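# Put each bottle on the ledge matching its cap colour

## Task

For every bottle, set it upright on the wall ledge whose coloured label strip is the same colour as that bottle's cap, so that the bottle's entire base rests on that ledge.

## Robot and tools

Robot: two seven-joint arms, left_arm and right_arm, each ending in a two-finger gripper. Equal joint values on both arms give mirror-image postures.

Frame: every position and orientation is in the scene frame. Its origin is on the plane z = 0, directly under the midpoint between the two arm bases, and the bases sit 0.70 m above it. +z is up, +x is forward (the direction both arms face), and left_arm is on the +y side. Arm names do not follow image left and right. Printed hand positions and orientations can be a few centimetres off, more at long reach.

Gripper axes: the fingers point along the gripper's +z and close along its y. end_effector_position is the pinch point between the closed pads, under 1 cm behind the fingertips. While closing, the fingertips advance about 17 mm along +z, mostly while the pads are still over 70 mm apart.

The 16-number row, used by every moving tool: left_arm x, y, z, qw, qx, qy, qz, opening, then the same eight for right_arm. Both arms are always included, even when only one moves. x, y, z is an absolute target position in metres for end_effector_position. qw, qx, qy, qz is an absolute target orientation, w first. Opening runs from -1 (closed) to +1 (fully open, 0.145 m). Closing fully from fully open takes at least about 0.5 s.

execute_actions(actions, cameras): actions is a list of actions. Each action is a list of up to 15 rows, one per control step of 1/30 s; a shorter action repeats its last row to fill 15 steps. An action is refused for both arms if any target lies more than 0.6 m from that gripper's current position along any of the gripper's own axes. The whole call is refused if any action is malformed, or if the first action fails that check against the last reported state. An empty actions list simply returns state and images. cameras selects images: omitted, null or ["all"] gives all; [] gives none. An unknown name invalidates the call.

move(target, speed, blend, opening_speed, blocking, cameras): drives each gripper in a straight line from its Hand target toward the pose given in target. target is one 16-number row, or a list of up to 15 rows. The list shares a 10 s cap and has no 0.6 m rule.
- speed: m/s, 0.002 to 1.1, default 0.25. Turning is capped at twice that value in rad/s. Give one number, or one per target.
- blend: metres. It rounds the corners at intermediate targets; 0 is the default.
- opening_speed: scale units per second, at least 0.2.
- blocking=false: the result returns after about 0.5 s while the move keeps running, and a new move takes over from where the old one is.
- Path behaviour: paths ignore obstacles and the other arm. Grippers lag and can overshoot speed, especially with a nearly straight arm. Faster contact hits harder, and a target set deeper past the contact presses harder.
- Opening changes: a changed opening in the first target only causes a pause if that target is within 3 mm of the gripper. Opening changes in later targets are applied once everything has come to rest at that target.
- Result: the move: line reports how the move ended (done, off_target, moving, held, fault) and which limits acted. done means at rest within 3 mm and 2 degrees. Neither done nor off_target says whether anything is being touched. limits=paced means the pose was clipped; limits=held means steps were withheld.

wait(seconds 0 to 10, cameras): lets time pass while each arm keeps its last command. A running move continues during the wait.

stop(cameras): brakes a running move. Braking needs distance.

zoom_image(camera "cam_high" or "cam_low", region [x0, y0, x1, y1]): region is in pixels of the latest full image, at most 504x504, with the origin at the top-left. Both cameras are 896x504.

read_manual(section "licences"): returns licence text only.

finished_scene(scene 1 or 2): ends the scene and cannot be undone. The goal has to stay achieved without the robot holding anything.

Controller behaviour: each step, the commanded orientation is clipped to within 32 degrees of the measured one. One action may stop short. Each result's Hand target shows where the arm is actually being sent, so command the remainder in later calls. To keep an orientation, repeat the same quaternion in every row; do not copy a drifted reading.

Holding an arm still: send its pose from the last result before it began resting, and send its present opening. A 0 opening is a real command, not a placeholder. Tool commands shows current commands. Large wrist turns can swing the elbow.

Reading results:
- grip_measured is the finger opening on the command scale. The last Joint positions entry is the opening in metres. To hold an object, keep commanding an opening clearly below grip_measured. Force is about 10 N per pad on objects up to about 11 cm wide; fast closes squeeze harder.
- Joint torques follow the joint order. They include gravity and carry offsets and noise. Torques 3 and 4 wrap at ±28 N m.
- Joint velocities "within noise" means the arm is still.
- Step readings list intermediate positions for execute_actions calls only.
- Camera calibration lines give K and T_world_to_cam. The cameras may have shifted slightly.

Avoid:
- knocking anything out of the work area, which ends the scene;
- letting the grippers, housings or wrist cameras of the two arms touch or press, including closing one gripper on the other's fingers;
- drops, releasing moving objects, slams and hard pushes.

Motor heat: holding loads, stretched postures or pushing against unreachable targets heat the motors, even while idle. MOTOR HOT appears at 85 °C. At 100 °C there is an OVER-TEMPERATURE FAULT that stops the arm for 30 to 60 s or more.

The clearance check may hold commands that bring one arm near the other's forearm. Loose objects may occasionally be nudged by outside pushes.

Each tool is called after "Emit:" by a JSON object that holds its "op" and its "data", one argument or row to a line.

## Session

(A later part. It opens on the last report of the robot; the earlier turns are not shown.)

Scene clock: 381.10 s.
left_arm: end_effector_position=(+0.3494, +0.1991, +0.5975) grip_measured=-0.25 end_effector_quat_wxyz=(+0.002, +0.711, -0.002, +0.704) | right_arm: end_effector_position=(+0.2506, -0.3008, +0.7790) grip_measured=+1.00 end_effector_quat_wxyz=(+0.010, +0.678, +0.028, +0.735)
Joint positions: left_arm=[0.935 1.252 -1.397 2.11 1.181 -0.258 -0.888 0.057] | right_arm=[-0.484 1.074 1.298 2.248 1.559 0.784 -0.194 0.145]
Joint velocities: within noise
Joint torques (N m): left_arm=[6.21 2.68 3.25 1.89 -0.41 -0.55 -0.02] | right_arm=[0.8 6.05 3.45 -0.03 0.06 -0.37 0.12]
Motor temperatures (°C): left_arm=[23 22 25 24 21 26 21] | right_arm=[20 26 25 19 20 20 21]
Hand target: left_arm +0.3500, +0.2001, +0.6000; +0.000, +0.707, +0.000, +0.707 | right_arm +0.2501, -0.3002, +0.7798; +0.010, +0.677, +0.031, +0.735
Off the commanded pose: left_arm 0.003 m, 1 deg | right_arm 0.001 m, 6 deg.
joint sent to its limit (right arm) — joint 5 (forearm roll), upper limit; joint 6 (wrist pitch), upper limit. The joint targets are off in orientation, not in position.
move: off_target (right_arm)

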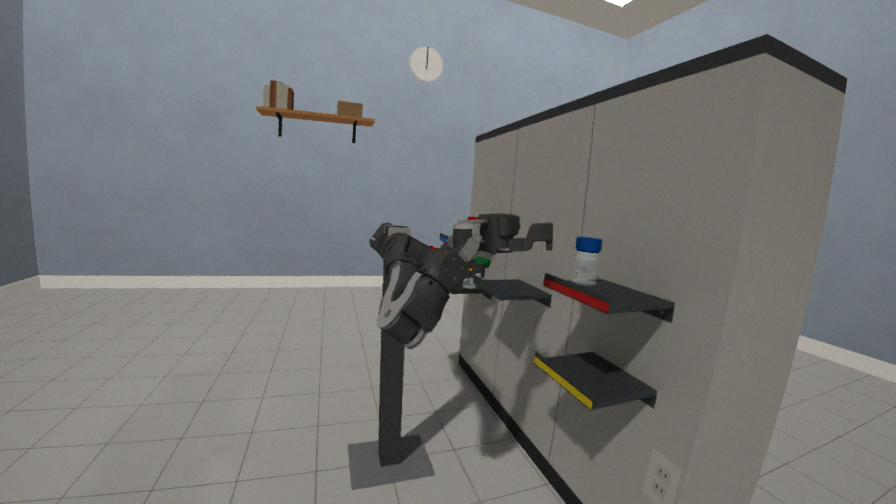

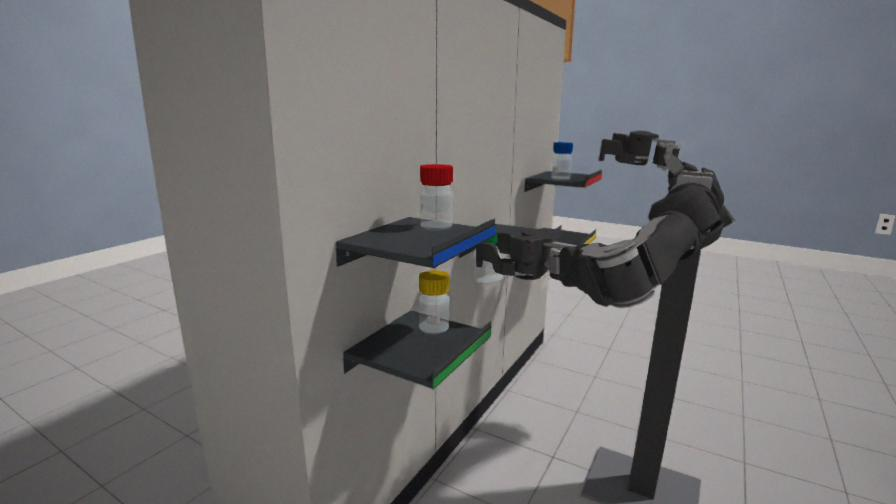

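Emit:
{"op": "move", "data": {
  "target": [
    [0.31,0.25,0.59,0,0.7071,0,0.7071,-0.6,0.25,-0.30,0.78,0,0.7071,0,0.7071,1],
    [0.31,0.45,0.588,0,0.7071,0,0.7071,-0.6,0.25,-0.30,0.78,0,0.7071,0,0.7071,1]
  ],
  "speed": 0.15
}}

Emit:
{"op": "zoom_image", "data": {
  "camera": "cam_low",
  "region": [320, 150, 620, 390]
}}

Scene clock: 401.03 s.
left_arm: end_effector_position=(+0.3101, +0.4498, +0.5871) grip_measured=-0.25 end_effector_quat_wxyz=(-0.072, +0.732, -0.032, +0.677) | right_arm: end_effector_position=(+0.2506, -0.3008, +0.7790) grip_measured=+1.00 end_effector_quat_wxyz=(+0.010, +0.678, +0.028, +0.735)
Joint positions: left_arm=[0.978 1.7 -1.563 1.38 1.585 -0.521 0.222 0.057] | right_arm=[-0.484 1.074 1.298 2.248 1.559 0.784 -0.194 0.145]
Joint velocities: within noise
Joint torques (N m): left_arm=[4.52 4.92 2.26 -0.83 0.32 -0.78 0.16] | right_arm=[0.86 6.11 3.34 0.09 0.04 -0.36 0.16]
Motor temperatures (°C): left_arm=[24 22 26 24 22 25 21] | right_arm=[20 26 25 19 20 20 21]
Hand target: left_arm +0.3101, +0.4498, +0.5881; -0.072, +0.730, -0.033, +0.679 | right_arm +0.2501, -0.3002, +0.7798; +0.010, +0.677, +0.031, +0.735
Off the commanded pose: left_arm 0.001 m, 10 deg | right_arm 0.001 m, 6 deg.
joint sent to its limit (left arm) — joint 3 (upper arm roll), lower limit; joint 5 (forearm roll), upper limit. The joint targets are off in orientation, not in position.
joint sent to its limit (right arm) — joint 5 (forearm roll), upper limit; joint 6 (wrist pitch), upper limit. The joint targets are off in orientation, not in position.
move: off_target (left_arm, right_arm)

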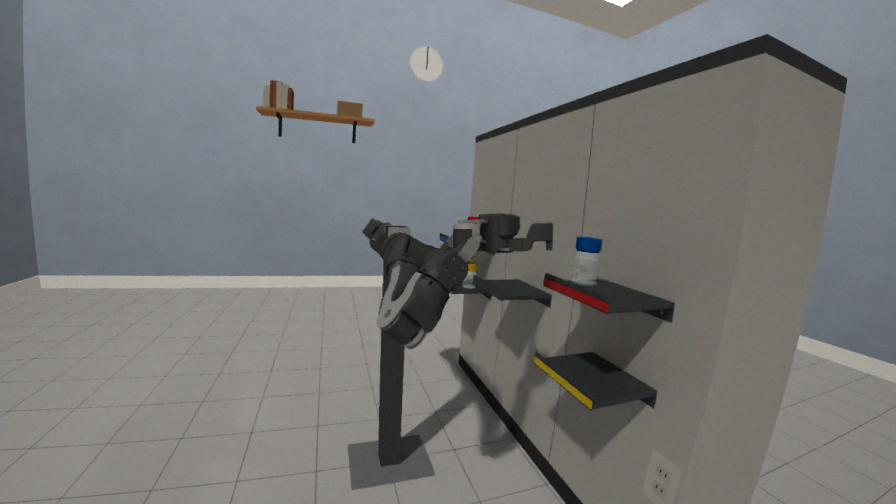

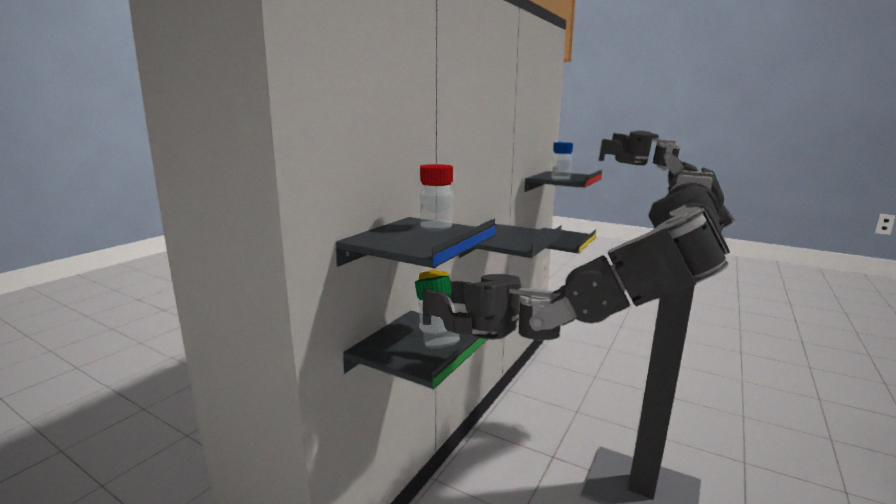

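Scaled by 1.680 from the camera's 896x504 image, which has a finer 1280x720 frame.

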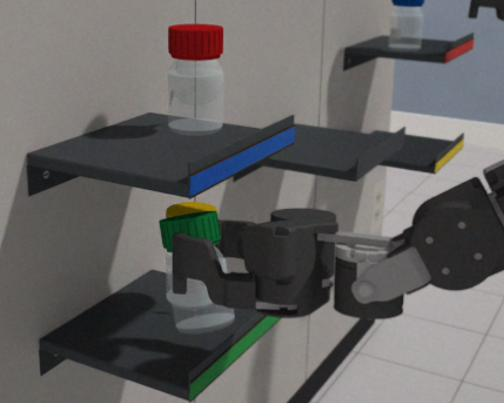

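Emit:
{"op": "move", "data": {
  "target": [
    [0.375,0.45,0.588,-0.0923,0.7010,0.0923,0.7010,-0.6,0.25,-0.30,0.78,0,0.7071,0,0.7071,1]
  ],
  "speed": 0.15
}}

Emit:
{"op": "zoom_image", "data": {
  "camera": "cam_low",
  "region": [320, 150, 620, 390]
}}

Scene clock: 408.37 s.
left_arm: end_effector_position=(+0.3747, +0.4490, +0.5853) grip_measured=-0.25 end_effector_quat_wxyz=(-0.091, +0.705, +0.090, +0.698) | right_arm: end_effector_position=(+0.2506, -0.3008, +0.7790) grip_measured=+1.00 end_effector_quat_wxyz=(+0.010, +0.678, +0.028, +0.735)
Joint positions: left_arm=[0.762 1.425 -1.166 1.267 1.585 -0.401 -0.071 0.057] | right_arm=[-0.484 1.074 1.298 2.248 1.559 0.784 -0.194 0.145]
Joint velocities: within noise
Joint torques (N m): left_arm=[6.16 5.95 3.63 0.17 0.13 -0.84 -0.05] | right_arm=[0.7 6.08 3.36 0.09 0.02 -0.36 0.14]
Motor temperatures (°C): left_arm=[24 22 26 23 22 26 21] | right_arm=[20 26 25 19 20 20 21]
Hand target: left_arm +0.3749, +0.4500, +0.5879; -0.092, +0.701, +0.092, +0.701 | right_arm +0.2501, -0.3002, +0.7798; +0.010, +0.677, +0.031, +0.735
Off the commanded pose: left_arm 0.003 m, 1 deg | right_arm 0.001 m, 6 deg.
joint sent to its limit (left arm) — joint 5 (forearm roll), upper limit. The joint targets still meet the commanded pose.
joint sent to its limit (right arm) — joint 5 (forearm roll), upper limit; joint 6 (wrist pitch), upper limit. The joint targets are off in orientation, not in position.
move: off_target (right_arm)

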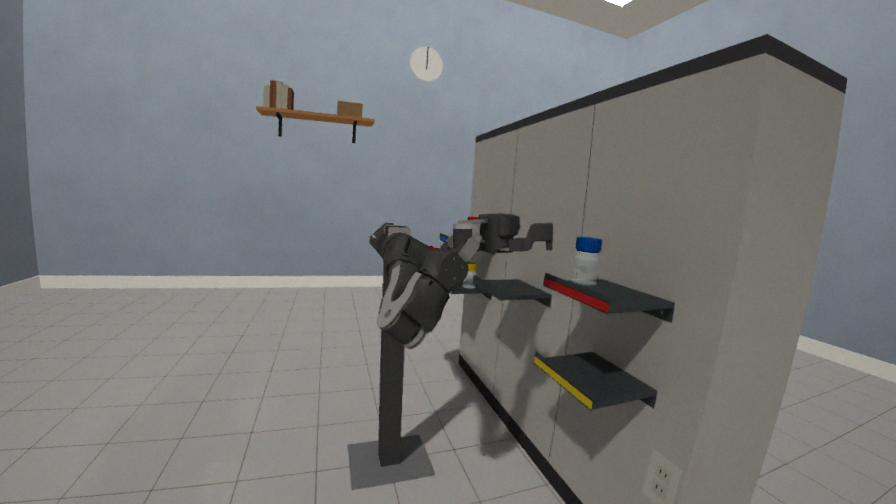

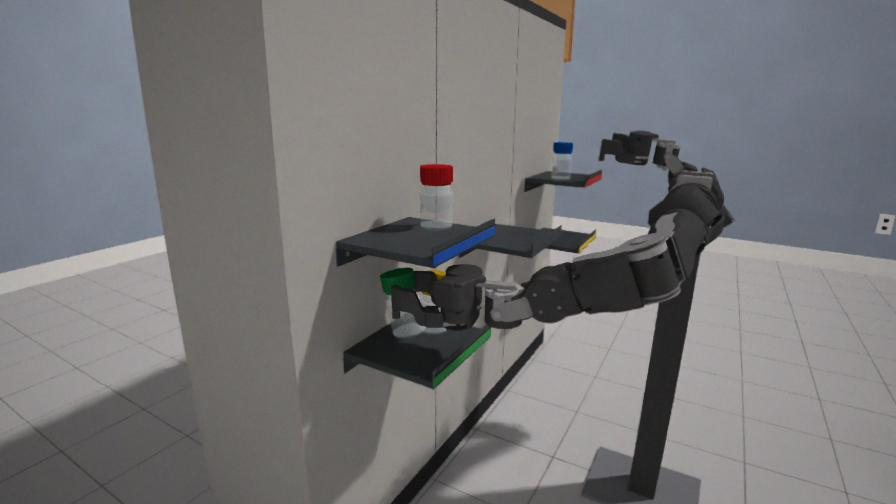

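Scaled by 1.680 from the camera's 896x504 image, which has a finer 1280x720 frame.

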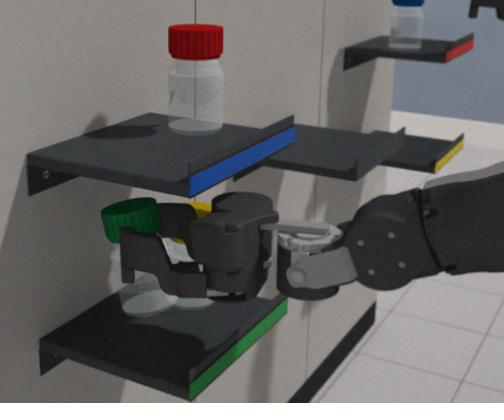

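Emit:
{"op": "move", "data": {
  "target": [
    [0.375,0.45,0.544,-0.0923,0.7010,0.0923,0.7010,-0.6,0.25,-0.30,0.78,0,0.7071,0,0.7071,1]
  ],
  "speed": 0.05
}}

Emit:
{"op": "zoom_image", "data": {
  "camera": "cam_low",
  "region": [320, 150, 620, 390]
}}

Scene clock: 416.63 s.
left_arm: end_effector_position=(+0.3749, +0.4537, +0.5547) grip_measured=-0.25 end_effector_quat_wxyz=(-0.098, +0.688, +0.094, +0.713) | right_arm: end_effector_position=(+0.2506, -0.3008, +0.7790) grip_measured=+1.00 end_effector_quat_wxyz=(+0.010, +0.678, +0.028, +0.735)
Joint positions: left_arm=[0.678 1.321 -1.169 1.139 1.584 -0.545 -0.044 0.057] | right_arm=[-0.484 1.074 1.298 2.248 1.559 0.784 -0.194 0.145]
Joint velocities: within noise
Joint torques (N m): left_arm=[4.18 4.73 1.24 0.13 0.14 -0.05 0.24] | right_arm=[0.8 6 3.41 0.05 0.04 -0.38 0.14]
Motor temperatures (°C): left_arm=[24 23 27 23 22 26 21] | right_arm=[20 26 25 19 20 20 21]
Hand target: left_arm +0.3747, +0.4500, +0.5441; -0.092, +0.701, +0.092, +0.701 | right_arm +0.2501, -0.3002, +0.7798; +0.010, +0.677, +0.031, +0.735
Off the commanded pose: left_arm 0.011 m, 2 deg | right_arm 0.001 m, 6 deg.
joint sent to its limit (right arm) — joint 5 (forearm roll), upper limit; joint 6 (wrist pitch), upper limit. The joint targets are off in orientation, not in position.
move: off_target (left_arm, right_arm)

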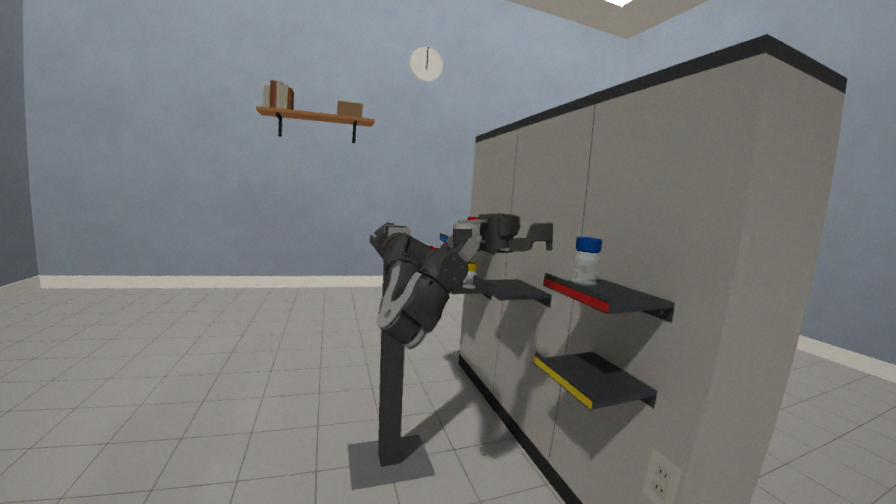

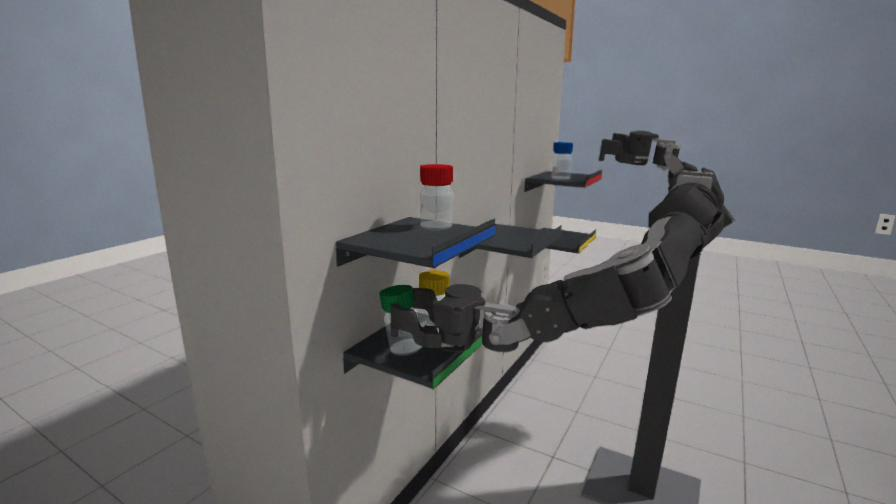

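Scaled by 1.680 from the camera's 896x504 image, which has a finer 1280x720 frame.

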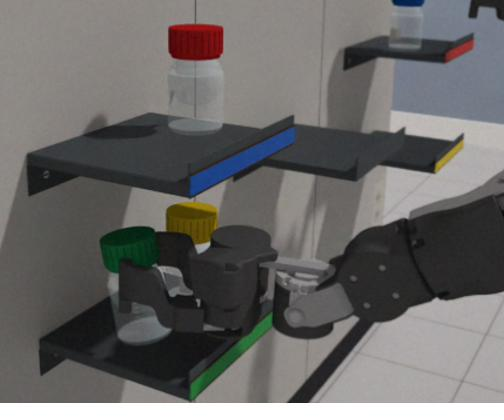

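Emit:
{"op": "move", "data": {
  "target": [
    [0.375,0.452,0.553,-0.0923,0.7010,0.0923,0.7010,0.1,0.25,-0.30,0.78,0,0.7071,0,0.7071,1]
  ],
  "speed": 0.05,
  "opening_speed": 0.5
}}

Emit:
{"op": "zoom_image", "data": {
  "camera": "cam_low",
  "region": [320, 150, 620, 390]
}}

Scene clock: 425.50 s.
left_arm: end_effector_position=(+0.3748, +0.4520, +0.5514) grip_measured=+0.10 end_effector_quat_wxyz=(-0.094, +0.701, +0.093, +0.700) | right_arm: end_effector_position=(+0.2506, -0.3008, +0.7790) grip_measured=+1.00 end_effector_quat_wxyz=(+0.010, +0.678, +0.028, +0.735)
Joint positions: left_arm=[0.681 1.332 -1.169 1.154 1.585 -0.504 -0.042 0.083] | right_arm=[-0.484 1.074 1.298 2.248 1.559 0.784 -0.194 0.145]
Joint velocities: within noise
Joint torques (N m): left_arm=[6.24 7.05 3.36 0.5 0.16 -0.55 0.23] | right_arm=[0.83 6.11 3.47 -0.01 0.03 -0.38 0.14]
Motor temperatures (°C): left_arm=[24 23 26 23 22 25 21] | right_arm=[20 26 25 19 20 20 21]
Hand target: left_arm +0.3750, +0.4521, +0.5530; -0.092, +0.701, +0.092, +0.701 | right_arm +0.2501, -0.3002, +0.7798; +0.010, +0.677, +0.031, +0.735
Off the commanded pose: left_arm 0.002 m, 0 deg | right_arm 0.001 m, 6 deg.
joint sent to its limit (left arm) — joint 5 (forearm roll), upper limit. The joint targets still meet the commanded pose.
joint sent to its limit (right arm) — joint 5 (forearm roll), upper limit; joint 6 (wrist pitch), upper limit. The joint targets are off in orientation, not in position.
move: off_target (right_arm)

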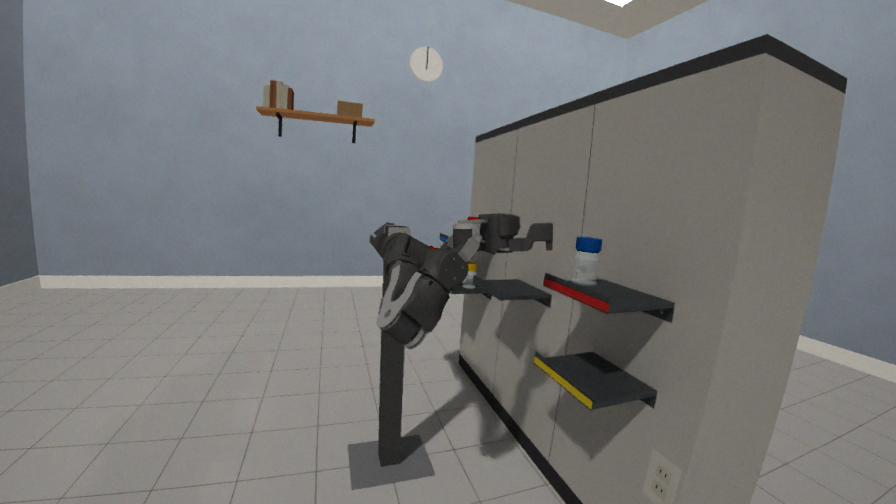

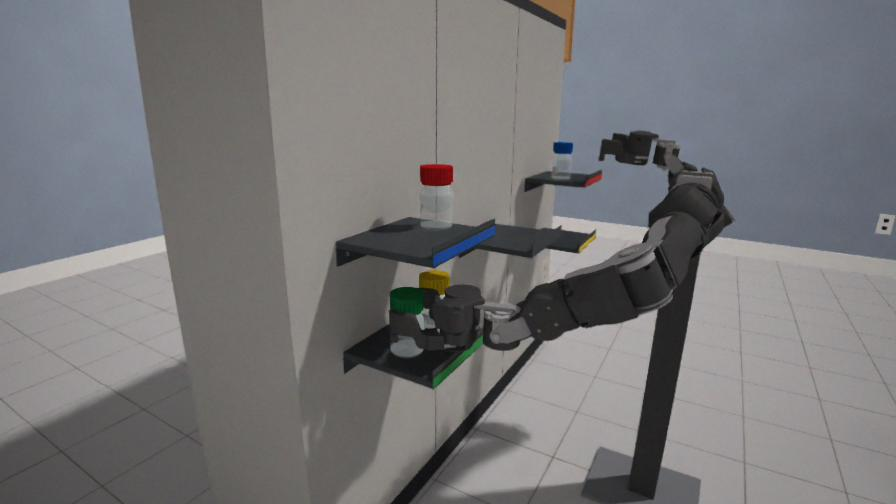

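Scaled by 1.680 from the camera's 896x504 image, which has a finer 1280x720 frame.

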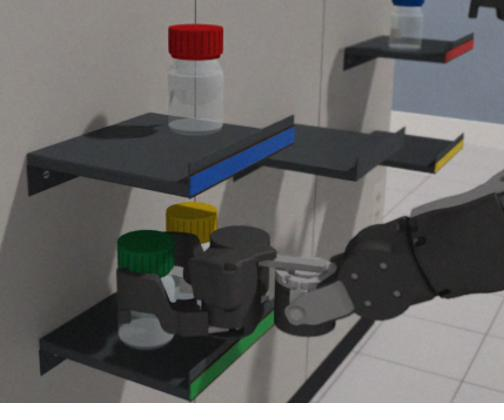

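Emit:
{"op": "move", "data": {
  "target": [
    [0.25,0.418,0.555,-0.0923,0.7010,0.0923,0.7010,0.1,0.26,-0.342,0.745,0,0.7071,0,0.7071,0.6],
    [0.28,0.25,0.58,0,0.7071,0,0.7071,0.6,0.30,-0.342,0.738,0,0.7071,0,0.7071,0.6]
  ],
  "speed": 0.2
}}

Emit:
{"op": "zoom_image", "data": {
  "camera": "cam_low",
  "region": [320, 110, 720, 390]
}}

Scene clock: 439.17 s.
left_arm: end_effector_position=(+0.2796, +0.2485, +0.5798) grip_measured=+0.60 end_effector_quat_wxyz=(+0.004, +0.707, -0.001, +0.707) | right_arm: end_effector_position=(+0.2994, -0.3418, +0.7383) grip_measured=+0.60 end_effector_quat_wxyz=(+0.000, +0.707, +0.001, +0.707)
Joint positions: left_arm=[0.737 1.627 -1.525 2.237 1.054 -0.625 -0.772 0.119] | right_arm=[-0.544 1.162 1.068 1.996 1.415 0.571 -0.069 0.119]
Joint velocities: within noise
Joint torques (N m): left_arm=[3.26 4.13 2.14 1.81 -0.22 -0.41 -0.05] | right_arm=[2.07 6.74 2.55 0.8 0.15 -0.57 -0.19]
Motor temperatures (°C): left_arm=[24 24 27 23 21 25 21] | right_arm=[20 26 24 19 20 20 21]
Hand target: left_arm +0.2800, +0.2500, +0.5800; +0.000, +0.707, +0.000, +0.707 | right_arm +0.3000, -0.3421, +0.7380; +0.000, +0.707, +0.000, +0.707
Off the commanded pose: left_arm 0.002 m, 0 deg | right_arm 0.001 m, 0 deg.
move: done

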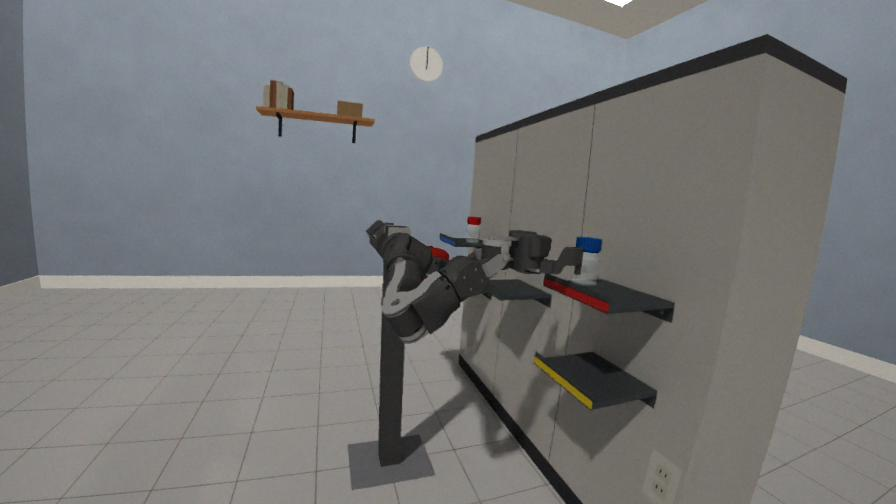

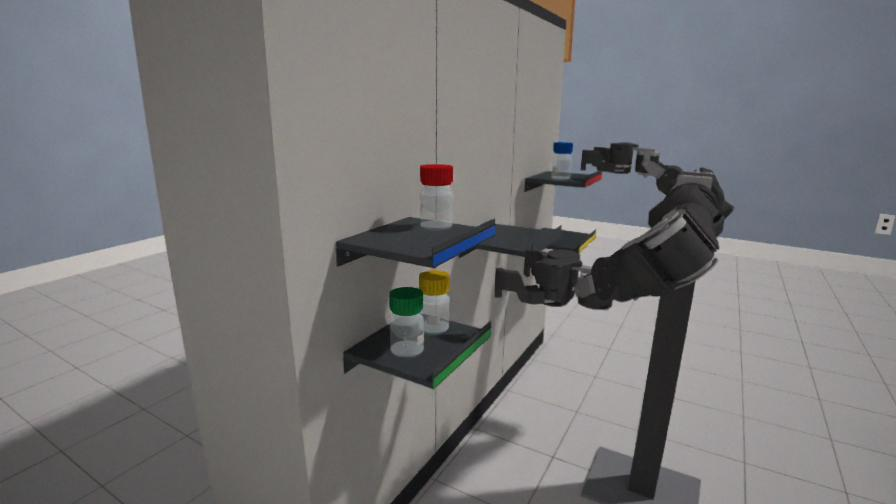

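Scaled by 1.260 from the camera's 896x504 image, which has a finer 1280x720 frame.

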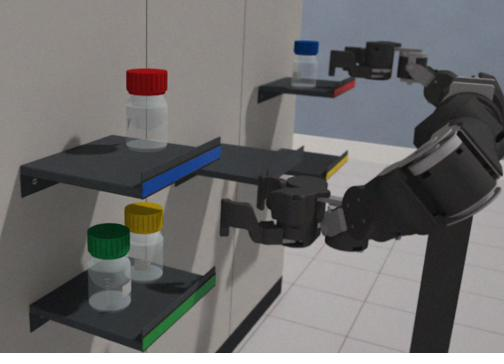

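Emit:
{"op": "move", "data": {
  "target": [
    [0.29,0.348,0.55,0,0.7071,0,0.7071,0.6,0.33,-0.342,0.738,0,0.7071,0,0.7071,0.6],
    [0.38,0.35,0.548,0,0.7071,0,0.7071,0.6,0.377,-0.342,0.737,0,0.7071,0,0.7071,0.6]
  ],
  "speed": 0.2
}}

Emit:
{"op": "zoom_image", "data": {
  "camera": "cam_low",
  "region": [320, 110, 720, 390]
}}

Emit:
{"op": "zoom_image", "data": {
  "camera": "cam_high",
  "region": [420, 200, 700, 400]
}}

Scene clock: 454.53 s.
left_arm: end_effector_position=(+0.3807, +0.3498, +0.5496) grip_measured=+0.60 end_effector_quat_wxyz=(-0.001, +0.705, +0.001, +0.709) | right_arm: end_effector_position=(+0.3771, -0.3422, +0.7356) grip_measured=+0.60 end_effector_quat_wxyz=(+0.014, +0.703, +0.018, +0.711)
Joint positions: left_arm=[0.902 1.351 -1.484 1.439 1.495 -0.587 -0.107 0.119] | right_arm=[-0.738 1.589 0.901 1.697 1.558 0.156 -0.128 0.119]
Joint velocities: within noise
Joint torques (N m): left_arm=[5.55 4.73 2.65 0.46 0.13 -0.54 0.24] | right_arm=[3.44 5.18 5.52 0.28 0.11 -0.4 0.03]
Motor temperatures (°C): left_arm=[24 23 26 23 22 25 21] | right_arm=[20 26 24 19 20 21 21]
Hand target: left_arm +0.3800, +0.3500, +0.5480; +0.000, +0.707, +0.000, +0.707 | right_arm +0.3767, -0.3421, +0.7369; +0.012, +0.702, +0.018, +0.712
Off the commanded pose: left_arm 0.002 m, 0 deg | right_arm 0.001 m, 3 deg.
joint sent to its limit (right arm) — joint 5 (forearm roll), upper limit. The joint targets are off in orientation, not in position.
move: off_target (right_arm)

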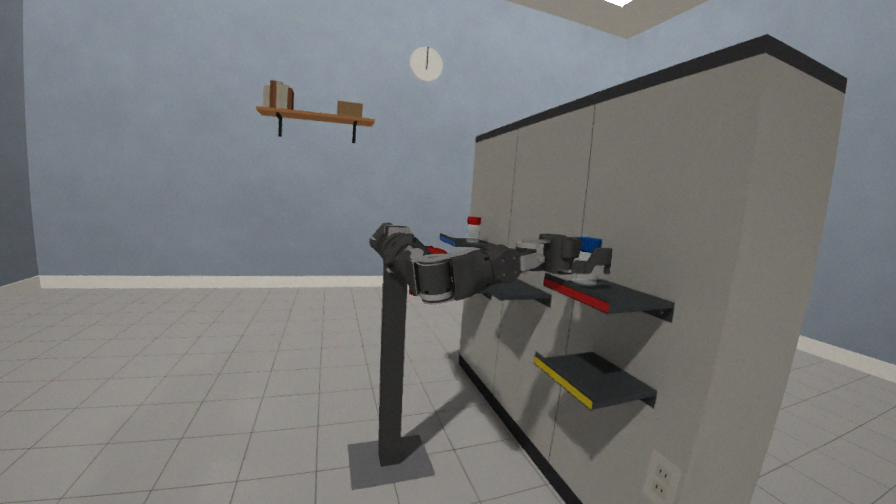

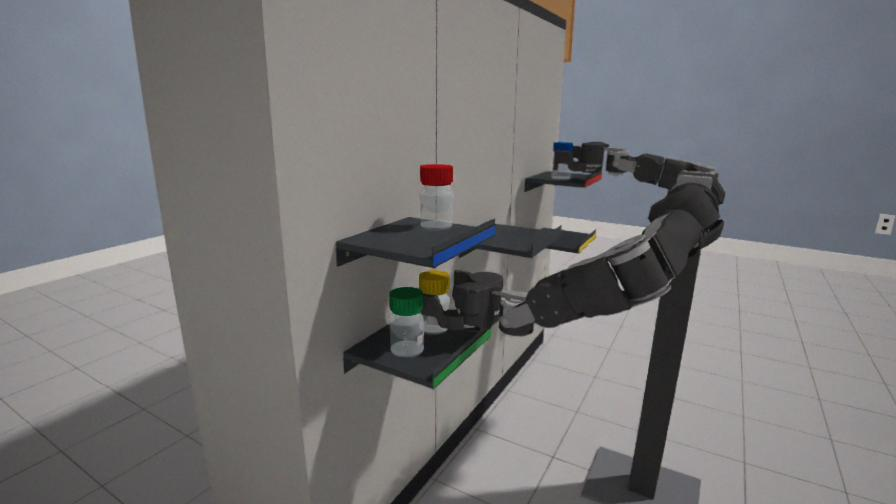

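Scaled by 1.260 from the camera's 896x504 image, which has a finer 1280x720 frame.

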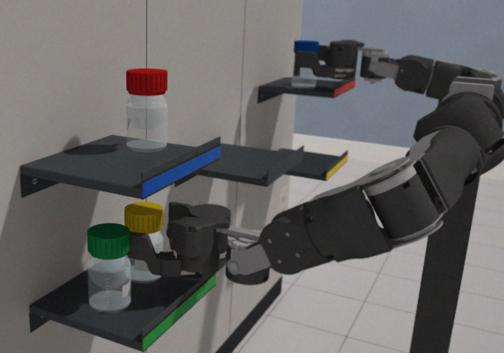

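Scaled by 1.800 from the camera's 896x504 image, which has a finer 1280x720 frame.

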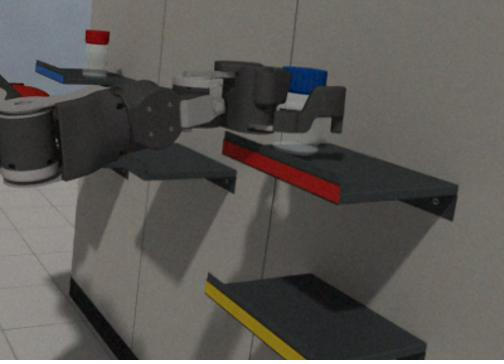

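Emit:
{"op": "move", "data": {
  "target": [
    [0.38,0.35,0.548,0,0.7071,0,0.7071,-0.6,0.377,-0.342,0.737,0,0.7071,0,0.7071,-0.6],
    [0.38,0.35,0.592,0,0.7071,0,0.7071,-0.6,0.377,-0.342,0.785,0,0.7071,0,0.7071,-0.6],
    [0.30,0.345,0.592,0,0.7071,0,0.7071,-0.6,0.30,-0.342,0.785,0,0.7071,0,0.7071,-0.6]
  ],
  "opening_speed": 2.5,
  "speed": 0.2
}}

Scene clock: 463.50 s.
left_arm: end_effector_position=(+0.2992, +0.3456, +0.5896) grip_measured=-0.24 end_effector_quat_wxyz=(-0.001, +0.712, +0.000, +0.702) | right_arm: end_effector_position=(+0.3000, -0.3413, +0.7845) grip_measured=-0.25 end_effector_quat_wxyz=(+0.000, +0.709, +0.002, +0.706)
Joint positions: left_arm=[0.897 1.768 -1.556 1.878 1.49 -0.641 -0.139 0.058] | right_arm=[-0.484 1.307 1.166 1.925 1.559 0.706 -0.14 0.057]
Joint velocities: within noise
Joint torques (N m): left_arm=[3.57 3.86 2.78 0.77 0 -1 0] | right_arm=[2.65 6.21 2.74 0.47 0.08 -0.6 -0.17]
Motor temperatures (°C): left_arm=[24 23 26 23 21 25 21] | right_arm=[21 26 25 19 20 21 21]
Hand target: left_arm +0.3000, +0.3450, +0.5920; +0.000, +0.707, +0.000, +0.707 | right_arm +0.3000, -0.3419, +0.7850; +0.000, +0.707, +0.000, +0.707
Off the commanded pose: left_arm 0.003 m, 1 deg | right_arm 0.001 m, 0 deg.
joint sent to its limit (right arm) — joint 5 (forearm roll), upper limit. The joint targets still meet the commanded pose.
move: done

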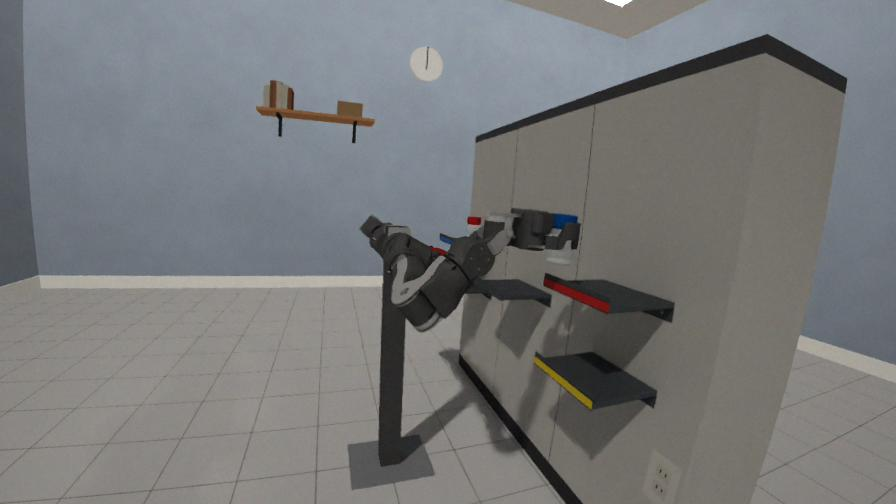

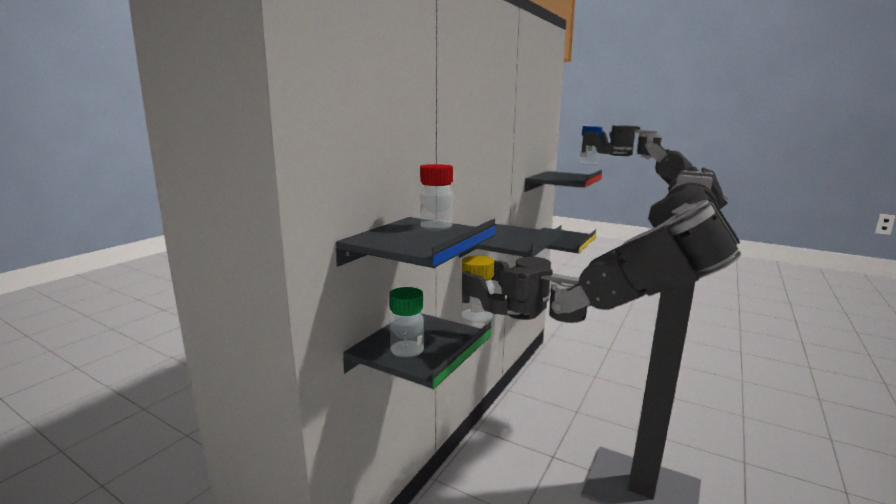

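Emit:
{"op": "move", "data": {
  "target": [
    [0.29,0.26,0.60,0,0.7071,0,0.7071,-0.6,0.29,-0.20,0.72,0,0.7071,0,0.7071,-0.6],
    [0.29,0.24,0.61,0,0.7071,0,0.7071,-0.6,0.29,-0.05,0.69,0,0.7071,0,0.7071,-0.6],
    [0.29,0.24,0.61,0,0.7071,0,0.7071,-0.6,0.37,-0.047,0.685,0,0.7071,0,0.7071,-0.6]
  ],
  "speed": 0.2,
  "blend": [0.03,0.02,0]
}}

Emit:
{"op": "zoom_image", "data": {
  "camera": "cam_low",
  "region": [420, 110, 720, 330]
}}

Emit:
{"op": "zoom_image", "data": {
  "camera": "cam_high",
  "region": [420, 200, 700, 400]
}}

Scene clock: 473.63 s.
left_arm: end_effector_position=(+0.2893, +0.2413, +0.6064) grip_measured=-0.24 end_effector_quat_wxyz=(-0.001, +0.712, +0.000, +0.702) | right_arm: end_effector_position=(+0.3708, -0.0484, +0.6826) grip_measured=-0.25 end_effector_quat_wxyz=(+0.003, +0.711, -0.001, +0.703)
Joint positions: left_arm=[0.937 1.651 -1.546 2.307 1.179 -0.46 -0.753 0.058] | right_arm=[0.915 0.333 -0.928 2.013 1.111 0.566 -1.348 0.057]
Joint velocities: within noise
Joint torques (N m): left_arm=[4.13 2.49 2.86 2.55 -0.39 -0.64 -0.06] | right_arm=[6.32 -0.57 2.18 2.43 -0.72 -0.26 0.18]
Motor temperatures (°C): left_arm=[24 23 27 23 21 26 21] | right_arm=[21 26 25 19 20 21 21]
Hand target: left_arm +0.2900, +0.2400, +0.6099; +0.000, +0.707, +0.000, +0.707 | right_arm +0.3700, -0.0470, +0.6849; +0.000, +0.707, +0.000, +0.707
Off the commanded pose: left_arm 0.004 m, 1 deg | right_arm 0.003 m, 1 deg.
move: off_target (left_arm); limits=paced

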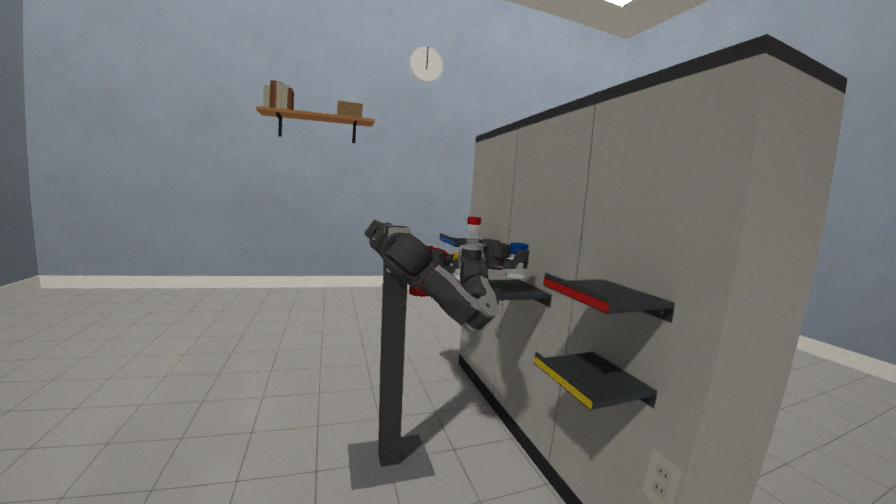

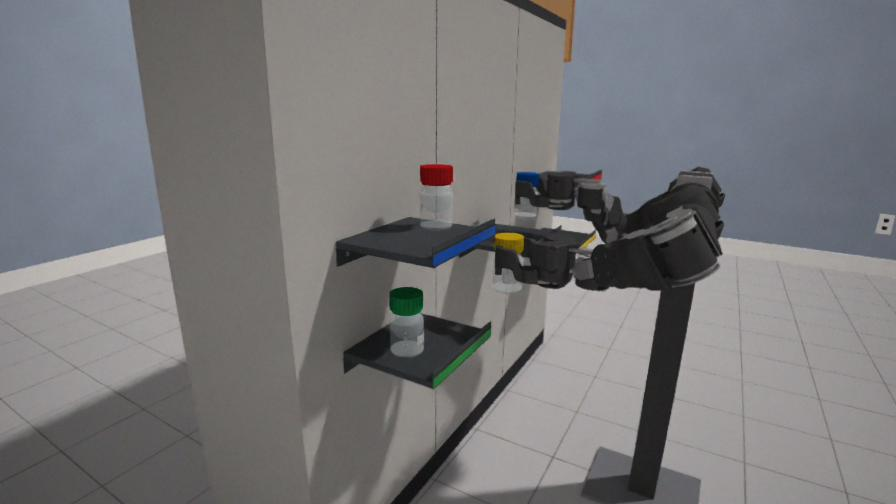

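Scaled by 1.680 from the camera's 896x504 image, which has a finer 1280x720 frame.

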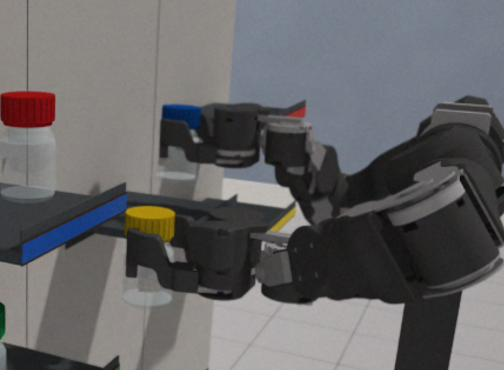

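Scaled by 1.800 from the camera's 896x504 image, which has a finer 1280x720 frame.

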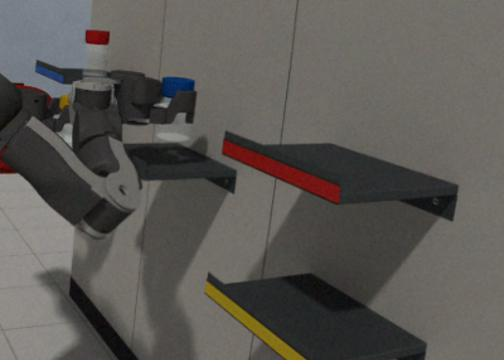

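Emit:
{"op": "move", "data": {
  "target": [
    [0.29,0.24,0.61,0,0.7071,0,0.7071,-0.6,0.375,-0.047,0.643,0,0.7071,0,0.7071,-0.6],
    [0.29,0.24,0.61,0,0.7071,0,0.7071,-0.6,0.375,-0.047,0.641,0,0.7071,0,0.7071,0.05]
  ],
  "speed": 0.08,
  "opening_speed": 1
}}

Emit:
{"op": "zoom_image", "data": {
  "camera": "cam_high",
  "region": [420, 200, 600, 330]
}}

Scene clock: 482.37 s.
left_arm: end_effector_position=(+0.2893, +0.2413, +0.6064) grip_measured=-0.24 end_effector_quat_wxyz=(-0.001, +0.712, +0.000, +0.702) | right_arm: end_effector_position=(+0.3750, -0.0479, +0.6425) grip_measured=+0.05 end_effector_quat_wxyz=(+0.001, +0.707, -0.002, +0.708)
Joint positions: left_arm=[0.937 1.651 -1.546 2.307 1.179 -0.46 -0.753 0.058] | right_arm=[0.83 0.389 -1.031 1.959 0.975 0.394 -1.261 0.079]
Joint velocities: within noise
Joint torques (N m): left_arm=[4.1 2.52 2.88 2.55 -0.39 -0.64 -0.05] | right_arm=[5.21 -0.33 2.3 2.1 -0.52 -0.24 0.13]
Motor temperatures (°C): left_arm=[24 23 27 23 22 26 21] | right_arm=[22 25 24 19 20 20 21]
Hand target: left_arm +0.2900, +0.2400, +0.6099; +0.000, +0.707, +0.000, +0.707 | right_arm +0.3750, -0.0470, +0.6410; +0.000, +0.707, +0.000, +0.707
Off the commanded pose: left_arm 0.004 m, 1 deg | right_arm 0.002 m, 0 deg.
move: off_target (left_arm)

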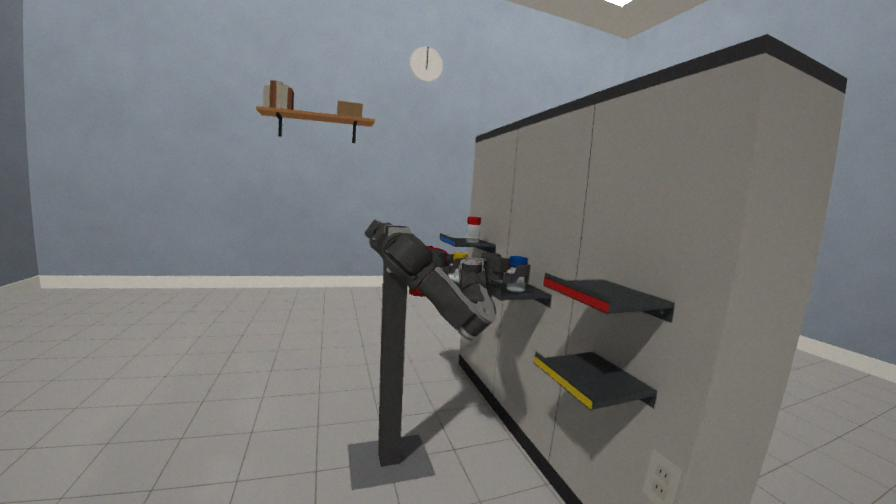

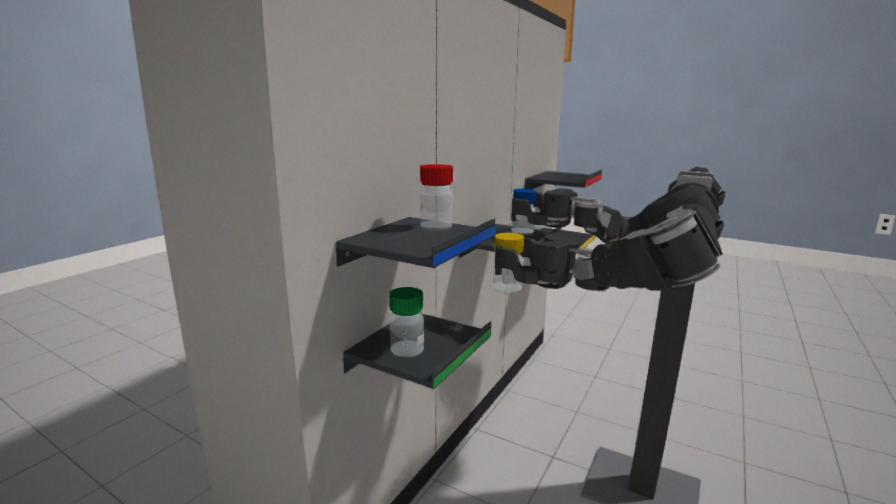

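Scaled by 2.800 from the camera's 896x504 image, which has a finer 1280x720 frame.

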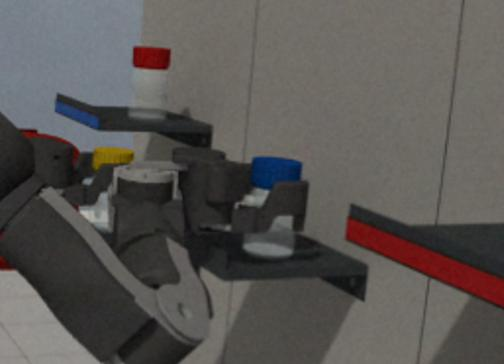

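Emit:
{"op": "move", "data": {
  "target": [
    [0.29,0.23,0.65,0,0.7071,0,0.7071,-0.6,0.29,-0.05,0.645,0,0.7071,0,0.7071,0.05],
    [0.29,0.19,0.69,0,0.7071,0,0.7071,-0.6,0.29,-0.22,0.66,0,0.7071,0,0.7071,0.05],
    [0.29,0.06,0.695,0,0.7071,0,0.7071,-0.6,0.29,-0.25,0.66,0,0.7071,0,0.7071,0.05],
    [0.375,0.05,0.692,0,0.7071,0,0.7071,-0.6,0.29,-0.25,0.66,0,0.7071,0,0.7071,0.5]
  ],
  "speed": 0.2,
  "blend": [0.0,0.03,0.02,0]
}}

Emit:
{"op": "zoom_image", "data": {
  "camera": "cam_high",
  "region": [420, 200, 600, 330]
}}

Emit:
{"op": "zoom_image", "data": {
  "camera": "cam_low",
  "region": [420, 130, 620, 280]
}}

Scene clock: 495.90 s.
left_arm: end_effector_position=(+0.3754, +0.0514, +0.6893) grip_measured=-0.24 end_effector_quat_wxyz=(-0.003, +0.711, +0.001, +0.703) | right_arm: end_effector_position=(+0.2882, -0.2364, +0.6614) grip_measured=+0.49 end_effector_quat_wxyz=(-0.020, +0.704, +0.024, +0.709)
Joint positions: left_arm=[1.202 0.475 -1.199 1.998 1.355 0.311 -1.436 0.058] | right_arm=[0.449 1.88 -0.853 2.39 1.475 -0.465 -0.589 0.111]
Joint velocities: within noise
Joint torques (N m): left_arm=[9.22 -0.3 2.73 1.74 -0.67 -0.26 0.23] | right_arm=[2.23 6.26 1.54 -2.15 0.43 -0.54 -1.18]
Motor temperatures (°C): left_arm=[24 22 27 23 22 25 21] | right_arm=[22 25 24 19 20 20 21]
Hand target: left_arm +0.3750, +0.0501, +0.6920; +0.000, +0.707, +0.000, +0.707 | right_arm +0.2897, -0.2498, +0.6600; +0.000, +0.707, +0.000, +0.707
Off the commanded pose: left_arm 0.003 m, 1 deg | right_arm 0.014 m, 4 deg.
move: off_target (right_arm)

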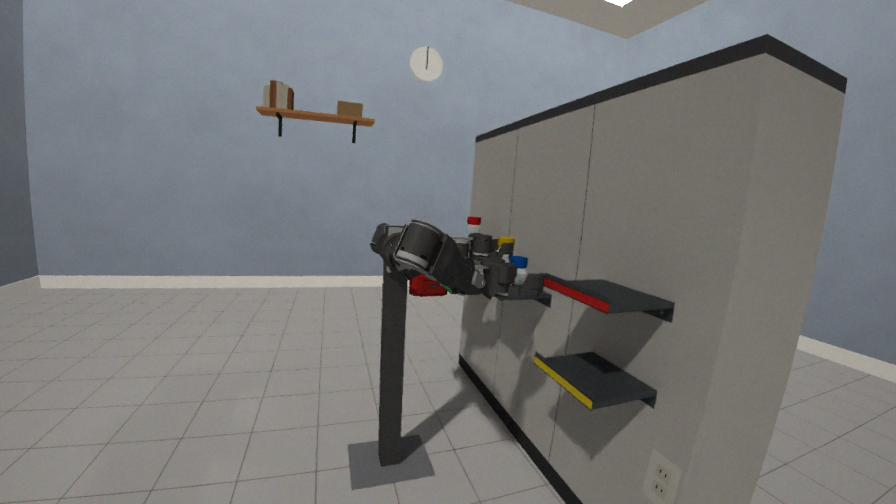

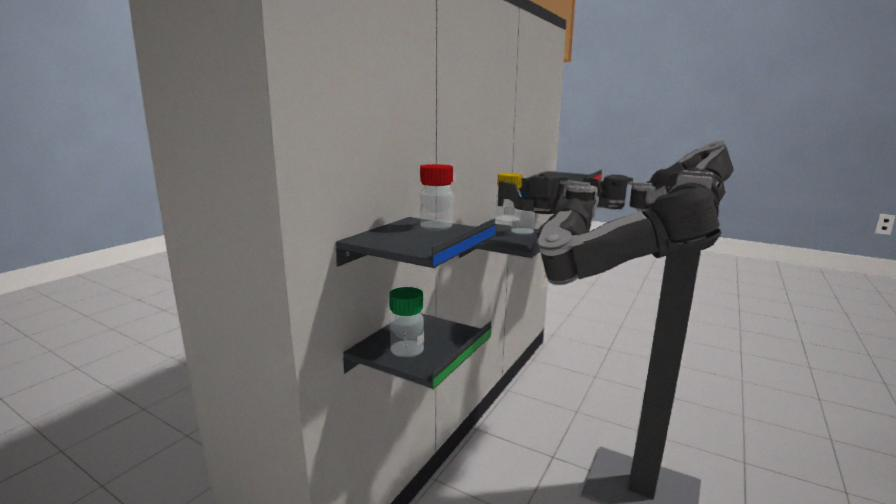

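Scaled by 2.800 from the camera's 896x504 image, which has a finer 1280x720 frame.

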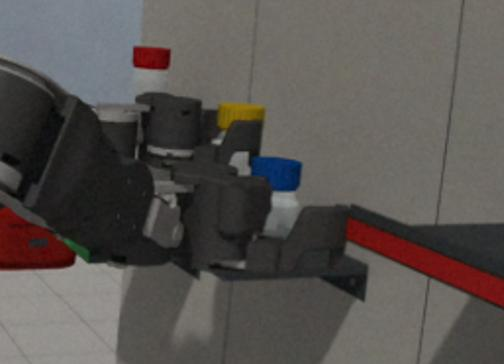

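Scaled by 2.520 from the camera's 896x504 image, which has a finer 1280x720 frame.

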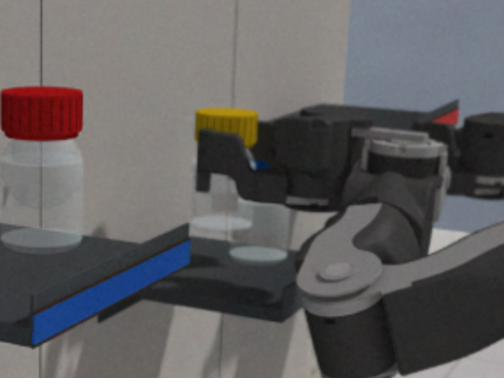

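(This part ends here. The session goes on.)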